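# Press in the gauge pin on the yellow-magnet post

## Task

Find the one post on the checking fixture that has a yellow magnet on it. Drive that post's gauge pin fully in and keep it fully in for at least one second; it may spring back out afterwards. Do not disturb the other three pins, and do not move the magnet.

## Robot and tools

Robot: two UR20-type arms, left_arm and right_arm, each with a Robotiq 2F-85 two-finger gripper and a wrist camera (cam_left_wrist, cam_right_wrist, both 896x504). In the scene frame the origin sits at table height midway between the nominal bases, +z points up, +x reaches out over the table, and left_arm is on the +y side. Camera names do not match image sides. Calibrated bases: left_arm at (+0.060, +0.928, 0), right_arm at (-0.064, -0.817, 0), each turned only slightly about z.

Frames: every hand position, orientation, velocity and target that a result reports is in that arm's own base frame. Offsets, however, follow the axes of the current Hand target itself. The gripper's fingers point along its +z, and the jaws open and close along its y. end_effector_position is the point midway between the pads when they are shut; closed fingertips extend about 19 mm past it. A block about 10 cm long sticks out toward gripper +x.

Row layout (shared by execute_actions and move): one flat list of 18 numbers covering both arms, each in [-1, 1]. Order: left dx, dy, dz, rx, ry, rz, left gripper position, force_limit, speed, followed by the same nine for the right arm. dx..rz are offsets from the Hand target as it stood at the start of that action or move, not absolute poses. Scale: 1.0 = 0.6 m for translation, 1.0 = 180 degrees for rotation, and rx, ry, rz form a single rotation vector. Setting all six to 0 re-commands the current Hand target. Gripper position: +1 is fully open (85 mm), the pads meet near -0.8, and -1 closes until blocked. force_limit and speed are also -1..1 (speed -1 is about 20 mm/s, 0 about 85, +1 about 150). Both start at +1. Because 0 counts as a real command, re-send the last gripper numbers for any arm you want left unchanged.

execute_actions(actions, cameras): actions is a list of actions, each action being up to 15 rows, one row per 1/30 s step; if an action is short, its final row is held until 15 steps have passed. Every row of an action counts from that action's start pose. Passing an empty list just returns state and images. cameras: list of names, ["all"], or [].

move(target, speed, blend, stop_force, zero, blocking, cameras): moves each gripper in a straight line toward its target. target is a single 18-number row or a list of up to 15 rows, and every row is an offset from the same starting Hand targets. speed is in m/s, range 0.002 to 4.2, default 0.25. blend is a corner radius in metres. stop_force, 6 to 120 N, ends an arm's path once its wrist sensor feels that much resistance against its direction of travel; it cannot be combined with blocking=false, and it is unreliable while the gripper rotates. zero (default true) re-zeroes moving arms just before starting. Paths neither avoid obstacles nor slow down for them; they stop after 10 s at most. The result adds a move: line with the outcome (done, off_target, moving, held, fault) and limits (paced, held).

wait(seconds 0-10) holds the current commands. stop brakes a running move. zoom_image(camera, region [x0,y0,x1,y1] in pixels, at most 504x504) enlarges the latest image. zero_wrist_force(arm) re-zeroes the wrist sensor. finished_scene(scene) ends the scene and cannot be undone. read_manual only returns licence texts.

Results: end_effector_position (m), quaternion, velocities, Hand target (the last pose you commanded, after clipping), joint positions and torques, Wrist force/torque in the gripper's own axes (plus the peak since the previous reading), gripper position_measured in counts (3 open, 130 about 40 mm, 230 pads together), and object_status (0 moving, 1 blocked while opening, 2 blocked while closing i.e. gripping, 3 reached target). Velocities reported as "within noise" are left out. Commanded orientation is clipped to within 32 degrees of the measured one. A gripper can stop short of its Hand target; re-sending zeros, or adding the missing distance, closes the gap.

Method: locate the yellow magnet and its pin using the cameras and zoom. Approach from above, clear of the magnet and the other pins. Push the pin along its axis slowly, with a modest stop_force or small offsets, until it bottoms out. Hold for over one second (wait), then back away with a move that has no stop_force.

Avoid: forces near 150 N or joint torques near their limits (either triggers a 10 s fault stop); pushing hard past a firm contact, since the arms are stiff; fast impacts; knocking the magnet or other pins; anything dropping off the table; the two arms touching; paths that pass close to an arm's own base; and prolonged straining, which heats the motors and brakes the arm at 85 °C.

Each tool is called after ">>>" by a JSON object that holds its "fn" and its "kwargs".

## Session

>>> {"fn": "execute_actions", "kwargs": {"actions": []}}

Scene clock: 0.00 s.
left_arm: end_effector_position=(+0.3071, -0.4220, +0.1602) position_measured=3 object_status=3 end_effector_quat_wxyz=(+0.066, +0.956, -0.074, +0.275) | right_arm: end_effector_position=(+0.4900, -0.3027, +0.2369) position_measured=3 object_status=3 end_effector_quat_wxyz=(+0.548, -0.467, -0.511, -0.471)
Joint positions: left_arm=[-1.763 -1.739 2.857 -2.766 -1.003 1.555] | right_arm=[2.511 -2.074 -2.06 -2.212 2.389 -0.015]
Joint velocities: within noise
Joint torques (N m): no reading
Motor temperatures (°C): left_arm=[24 35 26 38 34 33] | right_arm=[28 35 35 36 33 38]
Wrist force (N): no reading
Wrist torque (N m): no reading
Wrist force, peak (N): no reading
Hand target: left_arm +0.3071, -0.4220, +0.1602; +0.066, +0.956, -0.074, +0.275 | right_arm +0.4900, -0.3027, +0.2369; +0.548, -0.467, -0.511, -0.471
Tool commands: left_gripper/position=+1.0 left_gripper/force_limit=+1.0 left_gripper/speed=+1.0 right_gripper/position=+1.0 right_gripper/force_limit=+1.0 right_gripper/speed=+1.0
camera_calibration:
cam_left_wrist: T_world_to_cam=[[-0.285835, -0.958093, 0.0188626, -0.30276], [-0.929607, 0.27245, -0.248197, 0.463413], [0.232657, -0.0884782, -0.968526, 0.172428], [0, 0, 0, 1]] pos_world=[0.304136, -0.401073, 0.28773]
cam_right_wrist: T_world_to_cam=[[0.978979, 0.0562001, -0.196068, -0.399553], [-0.174505, -0.266853, -0.947807, 0.238768], [-0.105588, 0.962097, -0.251436, 0.530477], [0, 0, 0, 1]] pos_world=[0.488832, -0.424199, 0.281347]

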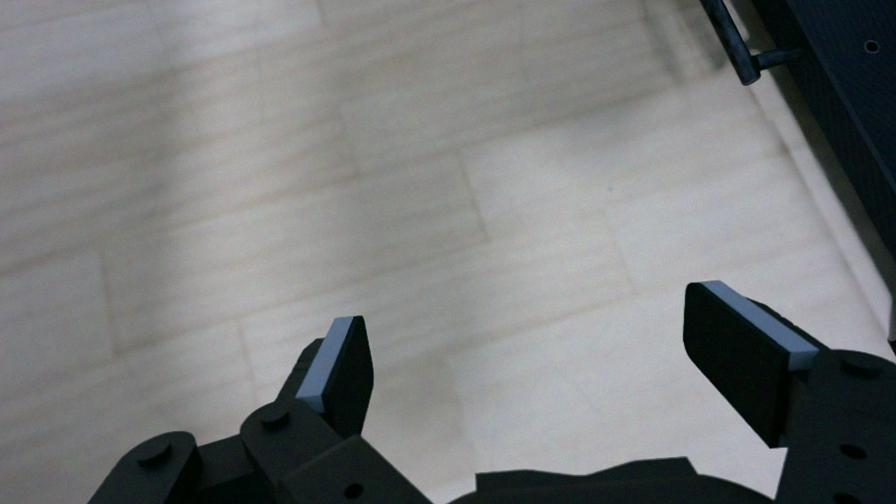

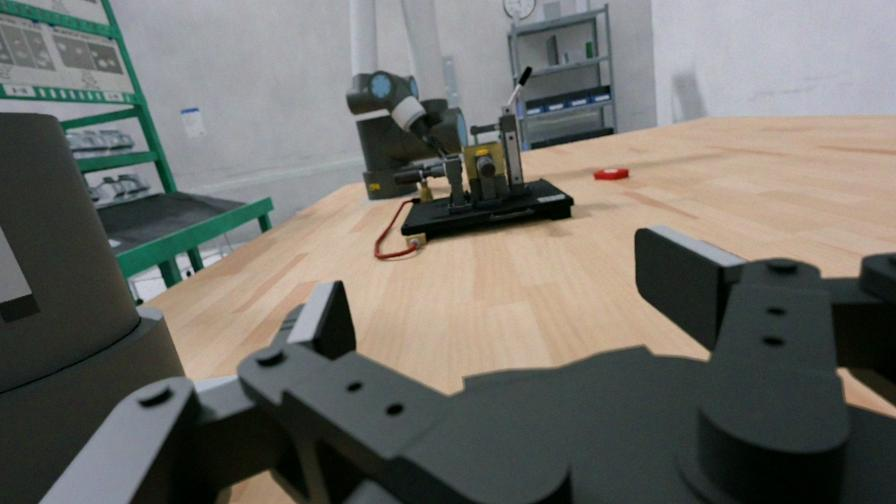

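>>> {"fn": "zoom_image", "kwargs": {"camera": "cam_right_wrist", "region": [360, 50, 600, 270]}}

Scaled by 2.100 from the camera's 896x504 image, which has a finer 1280x720 frame.

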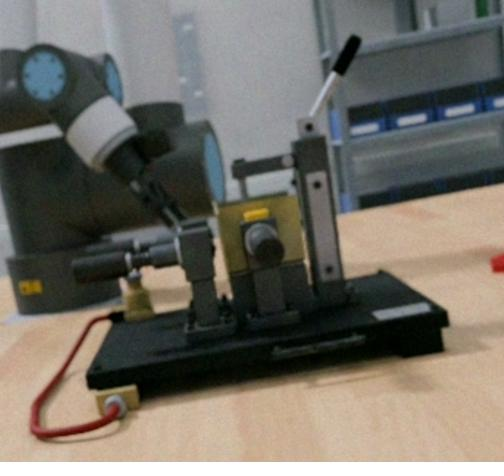

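>>> {"fn": "move", "kwargs": {"target": [0,0,0,0,0,0,1,1,1,0.132,0.0985,1.0,-0.0398,-0.124,-0.0036,-1,1,1], "speed": 0.35, "cameras": ["cam_right_wrist"]}}

>>> {"fn": "zoom_image", "kwargs": {"camera": "cam_right_wrist", "region": [340, 90, 600, 320]}}

Scene clock: 6.67 s.
left_arm: end_effector_position=(+0.3071, -0.4220, +0.1602) position_measured=3 object_status=3 end_effector_quat_wxyz=(+0.066, +0.956, -0.074, +0.275) | right_arm: end_effector_position=(+0.4792, +0.2965, +0.3398) position_measured=234 object_status=3 end_effector_quat_wxyz=(-0.406, +0.579, +0.580, +0.405)
Joint positions: left_arm=[-1.763 -1.739 2.857 -2.766 -1.003 1.555] | right_arm=[3.532 -1.854 -2.742 0.69 2.624 2.447]
Joint torques (N m): left_arm=[7.57 -11.45 -62.44 -7.95 3.64 -0.48] | right_arm=[21.57 47.07 9.73 14.32 -0.55 4.84]
Wrist force (N): left_arm=[0.3 0.2 0.1] | right_arm=[-1.0 0.2 0.6]
Wrist torque (N m): left_arm=[0.04 -0.05 0.00] | right_arm=[0.26 0.46 -0.19]
Wrist force, peak (N): left_arm=[0.4 0.1 -0.4] | right_arm=[1.3 1.7 3.9]
Hand target: left_arm +0.3071, -0.4220, +0.1602; +0.066, +0.956, -0.074, +0.275 | right_arm +0.4792, +0.2965, +0.3398; -0.406, +0.579, +0.579, +0.405
Off the commanded pose: left_arm 0.000 m, 0 deg | right_arm 0.000 m, 0 deg.
move: done
camera_calibration:
cam_right_wrist: T_world_to_cam=[[0.984121, -0.12113, -0.129743, -0.37497], [-0.176482, -0.589642, -0.788148, 0.53674], [0.0189667, 0.79853, -0.601656, 0.0866012], [0, 0, 0, 1]] pos_world=[0.462098, 0.201911, 0.426485]
Images, in order (width x height): cam_right_wrist 896x504.

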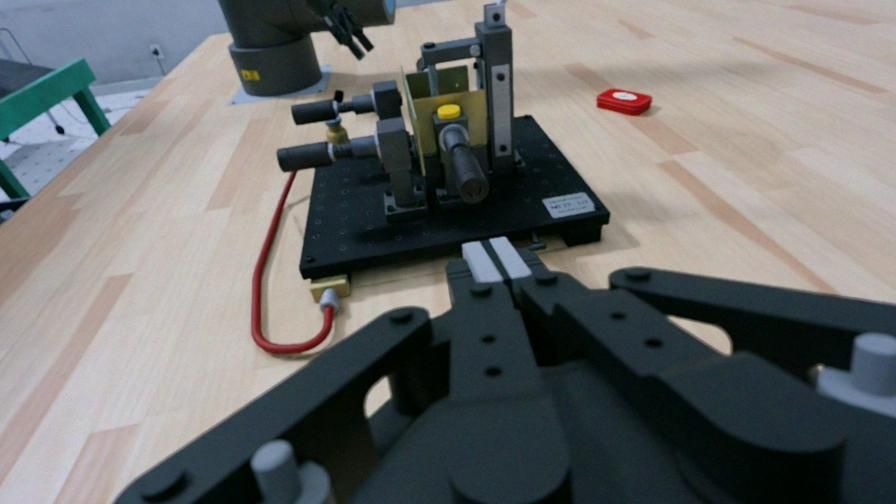

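Scaled by 1.938 from the camera's 896x504 image, which has a finer 1280x720 frame.

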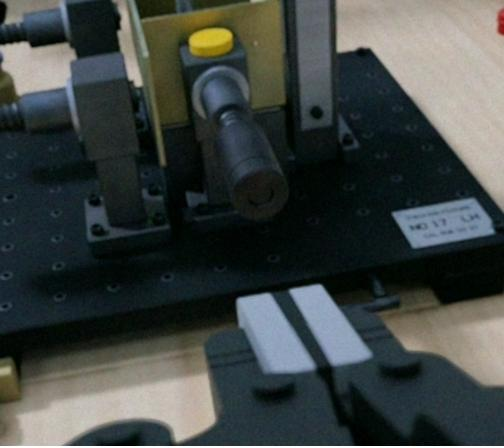

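>>> {"fn": "move", "kwargs": {"target": [0,0,0,0,0,0,1,1,1,-0.0895,0.0713,0.5673,0,-0.0556,0,-1,1,1], "speed": 0.28, "cameras": ["cam_right_wrist"]}}

>>> {"fn": "zoom_image", "kwargs": {"camera": "cam_right_wrist", "region": [350, 50, 650, 350]}}

Scene clock: 9.53 s.
left_arm: end_effector_position=(+0.3071, -0.4220, +0.1602) position_measured=3 object_status=3 end_effector_quat_wxyz=(+0.066, +0.956, -0.074, +0.275) | right_arm: end_effector_position=(+0.5217, +0.5978, +0.1730) position_measured=234 object_status=3 end_effector_quat_wxyz=(-0.354, +0.612, +0.613, +0.353)
Joint positions: left_arm=[-1.763 -1.739 2.857 -2.766 -1.003 1.555] | right_arm=[4.011 -2.181 -2.558 0.949 2.165 2.741]
Joint torques (N m): left_arm=[10.42 -8.61 -61.41 -7.24 4.45 -0.92] | right_arm=[18.73 102.74 19 6.3 -1.88 5.93]
Wrist force (N): left_arm=[0.0 -0.1 -0.2] | right_arm=[-0.6 0.1 1.8]
Wrist torque (N m): left_arm=[-0.01 -0.01 0.00] | right_arm=[0.25 0.17 -0.03]
Wrist force, peak (N): left_arm=[0.2 0.0 -0.4] | right_arm=[0.0 1.0 4.6]
Hand target: left_arm +0.3071, -0.4220, +0.1602; +0.066, +0.956, -0.074, +0.275 | right_arm +0.5217, +0.5980, +0.1729; -0.354, +0.612, +0.613, +0.353
Off the commanded pose: left_arm 0.000 m, 0 deg | right_arm 0.000 m, 0 deg.
move: done
camera_calibration:
cam_right_wrist: T_world_to_cam=[[0.984137, -0.141866, -0.10653, -0.393503], [-0.176372, -0.717499, -0.673861, 0.646985], [0.019163, 0.68196, -0.731138, -0.163229], [0, 0, 0, 1]] pos_world=[0.504499, 0.519702, 0.274715]
Images, in order (width x height): cam_right_wrist 896x504.

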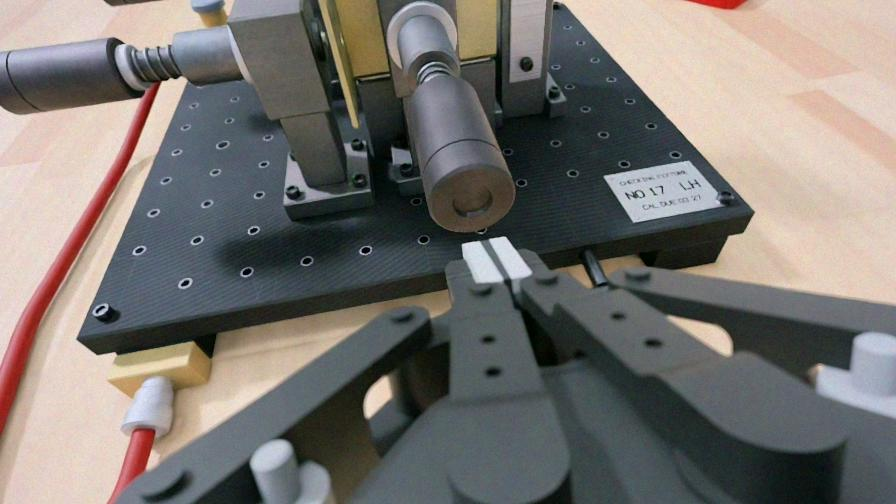

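Scaled by 1.680 from the camera's 896x504 image, which has a finer 1280x720 frame.

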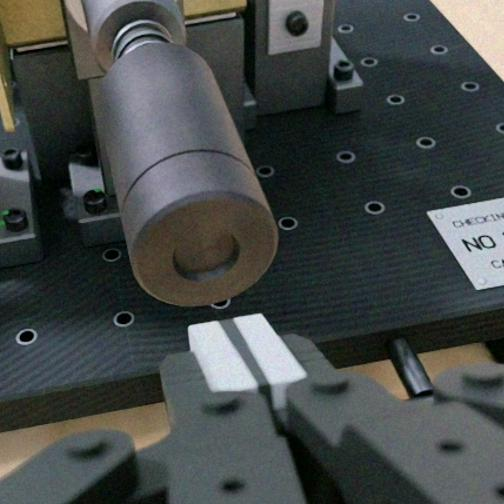

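>>> {"fn": "move", "kwargs": {"target": [[0,0,0,0,0,0,1,1,1,0.0092,-0.0009,0.0293,0,0,0,-1,1,1],[0,0,0,0,0,0,1,1,1,0.0567,-0.0037,0.1117,0,0,0,-1,1,1]], "speed": [0.06,0.012], "stop_force": 42}}

>>> {"fn": "wait", "kwargs": {"seconds": 0.7, "cameras": ["cam_right_wrist"]}}

>>> {"fn": "zoom_image", "kwargs": {"camera": "cam_right_wrist", "region": [350, 0, 650, 300]}}

Scene clock: 14.10 s.
left_arm: end_effector_position=(+0.3071, -0.4220, +0.1602) position_measured=3 object_status=3 end_effector_quat_wxyz=(+0.066, +0.956, -0.074, +0.275) | right_arm: end_effector_position=(+0.5201, +0.6490, +0.1688) position_measured=234 object_status=3 end_effector_quat_wxyz=(-0.354, +0.612, +0.613, +0.353)
Joint positions: left_arm=[-1.763 -1.739 2.857 -2.766 -1.003 1.555] | right_arm=[4.067 -2.193 -2.516 0.941 2.119 2.781]
Joint torques (N m): left_arm=[8.23 -7.97 -67.46 -7.15 4.21 -0.7] | right_arm=[9.37 125.1 21.94 11.11 9.13 -7.74]
Wrist force (N): left_arm=[-0.1 0.0 -0.1] | right_arm=[-12.7 4.0 -41.1]
Wrist torque (N m): left_arm=[0.01 0.02 0.00] | right_arm=[0.44 0.25 -0.07]
Wrist force, peak (N): left_arm=[0.5 0.1 -0.3] | right_arm=[-28.6 3.7 -91.0]
Hand target: left_arm +0.3071, -0.4220, +0.1602; +0.066, +0.956, -0.074, +0.275 | right_arm +0.5201, +0.6489, +0.1689; -0.354, +0.612, +0.613, +0.353 (not the last commanded pose)
Off the commanded pose: left_arm 0.000 m, 0 deg | right_arm 0.024 m, 0 deg.
move: contact (right_arm); path passed 1 of 2 targets
camera_calibration:
cam_left_wrist: T_world_to_cam=[[-0.285835, -0.958093, 0.0188626, -0.30276], [-0.929607, 0.27245, -0.248197, 0.463413], [0.232657, -0.0884782, -0.968526, 0.172428], [0, 0, 0, 1]] pos_world=[0.304136, -0.401073, 0.28773]
cam_right_wrist: T_world_to_cam=[[0.984138, -0.141873, -0.106514, -0.385201], [-0.176368, -0.717549, -0.673808, 0.680706], [0.0191656, 0.681906, -0.731189, -0.201071], [0, 0, 0, 1]] pos_world=[0.502999, 0.570902, 0.270615]

Scene clock: 14.80 s.
left_arm: end_effector_position=(+0.3071, -0.4220, +0.1602) position_measured=3 object_status=3 end_effector_quat_wxyz=(+0.066, +0.956, -0.074, +0.275) | right_arm: end_effector_position=(+0.5201, +0.6490, +0.1688) position_measured=234 object_status=3 end_effector_quat_wxyz=(-0.354, +0.612, +0.613, +0.353)
Joint positions: left_arm=[-1.763 -1.739 2.857 -2.766 -1.003 1.555] | right_arm=[4.067 -2.193 -2.516 0.941 2.119 2.781]
Joint torques (N m): left_arm=[8.89 -10.13 -66.41 -7.93 4.67 -1.1] | right_arm=[4.27 130.44 22.7 11.46 9.18 -7.43]
Wrist force (N): left_arm=[-0.1 -0.1 -0.1] | right_arm=[-11.6 4.0 -38.5]
Wrist torque (N m): left_arm=[-0.01 0.03 0.00] | right_arm=[0.44 0.22 -0.07]
Wrist force, peak (N): left_arm=[0.2 0.1 -0.4] | right_arm=[-12.2 3.9 -40.9]
Hand target: left_arm +0.3071, -0.4220, +0.1602; +0.066, +0.956, -0.074, +0.275 | right_arm +0.5201, +0.6489, +0.1689; -0.354, +0.612, +0.613, +0.353 (not the last commanded pose)
Tool commands: left_gripper/position=+1.0 left_gripper/force_limit=+1.0 left_gripper/speed=+1.0 right_gripper/position=-1.0 right_gripper/force_limit=+1.0 right_gripper/speed=+1.0
Off the commanded pose: left_arm 0.000 m, 0 deg | right_arm 0.024 m, 0 deg.
wait: 0.70 s; at rest by 0.17 s
camera_calibration:
cam_right_wrist: T_world_to_cam=[[0.984138, -0.141873, -0.106514, -0.385201], [-0.176368, -0.717549, -0.673808, 0.680706], [0.0191656, 0.681906, -0.731189, -0.201071], [0, 0, 0, 1]] pos_world=[0.502999, 0.570902, 0.270615]
Images, in order (width x height): cam_right_wrist 896x504.

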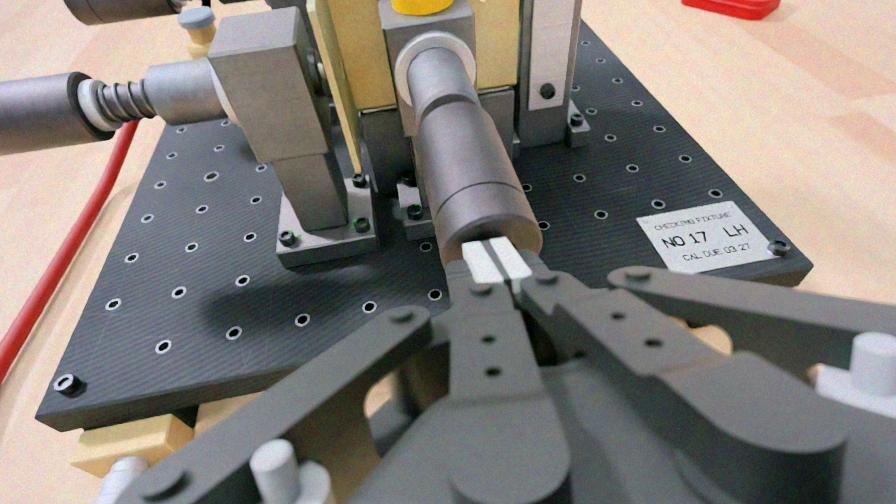

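Scaled by 1.680 from the camera's 896x504 image, which has a finer 1280x720 frame.

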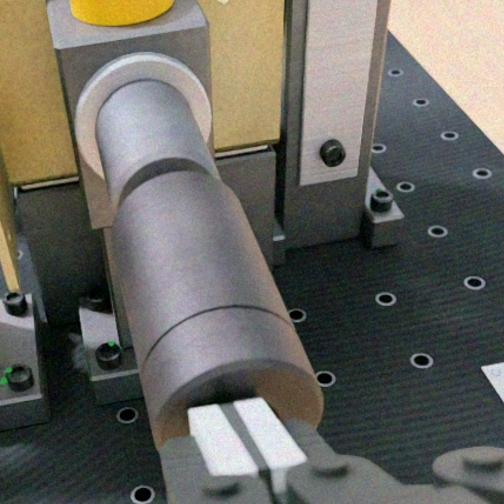

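>>> {"fn": "move", "kwargs": {"target": [0,0,0,0,0,0,1,1,1,0.0017,0,0.0029,0,0,0,-1,1,1], "speed": 0.004, "stop_force": 20}}

>>> {"fn": "wait", "kwargs": {"seconds": 1.2}}

Scene clock: 15.67 s.
left_arm: end_effector_position=(+0.3071, -0.4220, +0.1602) position_measured=3 object_status=3 end_effector_quat_wxyz=(+0.066, +0.956, -0.074, +0.275) | right_arm: end_effector_position=(+0.5201, +0.6492, +0.1689) position_measured=234 object_status=3 end_effector_quat_wxyz=(-0.354, +0.612, +0.613, +0.353)
Joint positions: left_arm=[-1.763 -1.739 2.857 -2.766 -1.003 1.555] | right_arm=[4.068 -2.193 -2.515 0.94 2.119 2.781]
Joint torques (N m): left_arm=[13.8 -5.84 -68.89 -7.59 4.48 -1.36] | right_arm=[28.84 124.32 42.25 8.69 9.96 -1.06]
Wrist force (N): left_arm=[-0.1 -0.2 -0.1] | right_arm=[-23.7 3.4 -70.9]
Wrist torque (N m): left_arm=[-0.04 0.03 0.00] | right_arm=[0.46 0.32 -0.08]
Wrist force, peak (N): left_arm=[0.0 0.3 -0.3] | right_arm=[-24.6 3.4 -73.0]
Hand target: left_arm +0.3071, -0.4220, +0.1602; +0.066, +0.956, -0.074, +0.275 | right_arm +0.5201, +0.6491, +0.1689; -0.354, +0.612, +0.613, +0.353 (not the last commanded pose)
Off the commanded pose: left_arm 0.000 m, 0 deg | right_arm 0.002 m, 0 deg.
move: contact (right_arm)
camera_calibration:
cam_left_wrist: T_world_to_cam=[[-0.285835, -0.958093, 0.0188626, -0.30276], [-0.929607, 0.27245, -0.248197, 0.463413], [0.232657, -0.0884782, -0.968526, 0.172428], [0, 0, 0, 1]] pos_world=[0.304136, -0.401073, 0.28773]
cam_right_wrist: T_world_to_cam=[[0.984136, -0.141938, -0.106441, -0.385056], [-0.176366, -0.717537, -0.673821, 0.680828], [0.0192655, 0.681905, -0.731187, -0.201255], [0, 0, 0, 1]] pos_world=[0.502899, 0.571102, 0.270615]

Scene clock: 16.87 s.
left_arm: end_effector_position=(+0.3071, -0.4220, +0.1602) position_measured=3 object_status=3 end_effector_quat_wxyz=(+0.066, +0.956, -0.074, +0.275) | right_arm: end_effector_position=(+0.5201, +0.6491, +0.1689) position_measured=234 object_status=3 end_effector_quat_wxyz=(-0.354, +0.612, +0.613, +0.353)
Joint positions: left_arm=[-1.763 -1.739 2.857 -2.766 -1.003 1.555] | right_arm=[4.068 -2.193 -2.516 0.941 2.119 2.781]
Joint torques (N m): left_arm=[7.08 -8.18 -66.54 -8.26 4.35 -0.97] | right_arm=[21.1 125.17 39.26 10.95 10.45 -6.65]
Wrist force (N): left_arm=[0.0 -0.3 -0.2] | right_arm=[-20.4 5.7 -63.4]
Wrist torque (N m): left_arm=[-0.04 0.01 0.00] | right_arm=[0.47 0.24 -0.06]
Wrist force, peak (N): left_arm=[-0.3 0.3 -0.5] | right_arm=[-23.1 3.9 -70.5]
Hand target: left_arm +0.3071, -0.4220, +0.1602; +0.066, +0.956, -0.074, +0.275 | right_arm +0.5201, +0.6491, +0.1689; -0.354, +0.612, +0.613, +0.353 (not the last commanded pose)
Tool commands: left_gripper/position=+1.0 left_gripper/force_limit=+1.0 left_gripper/speed=+1.0 right_gripper/position=-1.0 right_gripper/force_limit=+1.0 right_gripper/speed=+1.0
Off the commanded pose: left_arm 0.000 m, 0 deg | right_arm 0.002 m, 0 deg.
wait: 1.20 s; at rest by 0.17 s
camera_calibration:
cam_left_wrist: T_world_to_cam=[[-0.285835, -0.958093, 0.0188626, -0.30276], [-0.929607, 0.27245, -0.248197, 0.463413], [0.232657, -0.0884782, -0.968526, 0.172428], [0, 0, 0, 1]] pos_world=[0.304136, -0.401073, 0.28773]
cam_right_wrist: T_world_to_cam=[[0.984153, -0.141867, -0.106376, -0.385137], [-0.176269, -0.717553, -0.67383, 0.680718], [0.0192636, 0.681903, -0.731189, -0.201185], [0, 0, 0, 1]] pos_world=[0.5029, 0.571002, 0.270615]

>>> {"fn": "finished_scene", "kwargs": {"scene": 3}}

The scene is finished: the task was done.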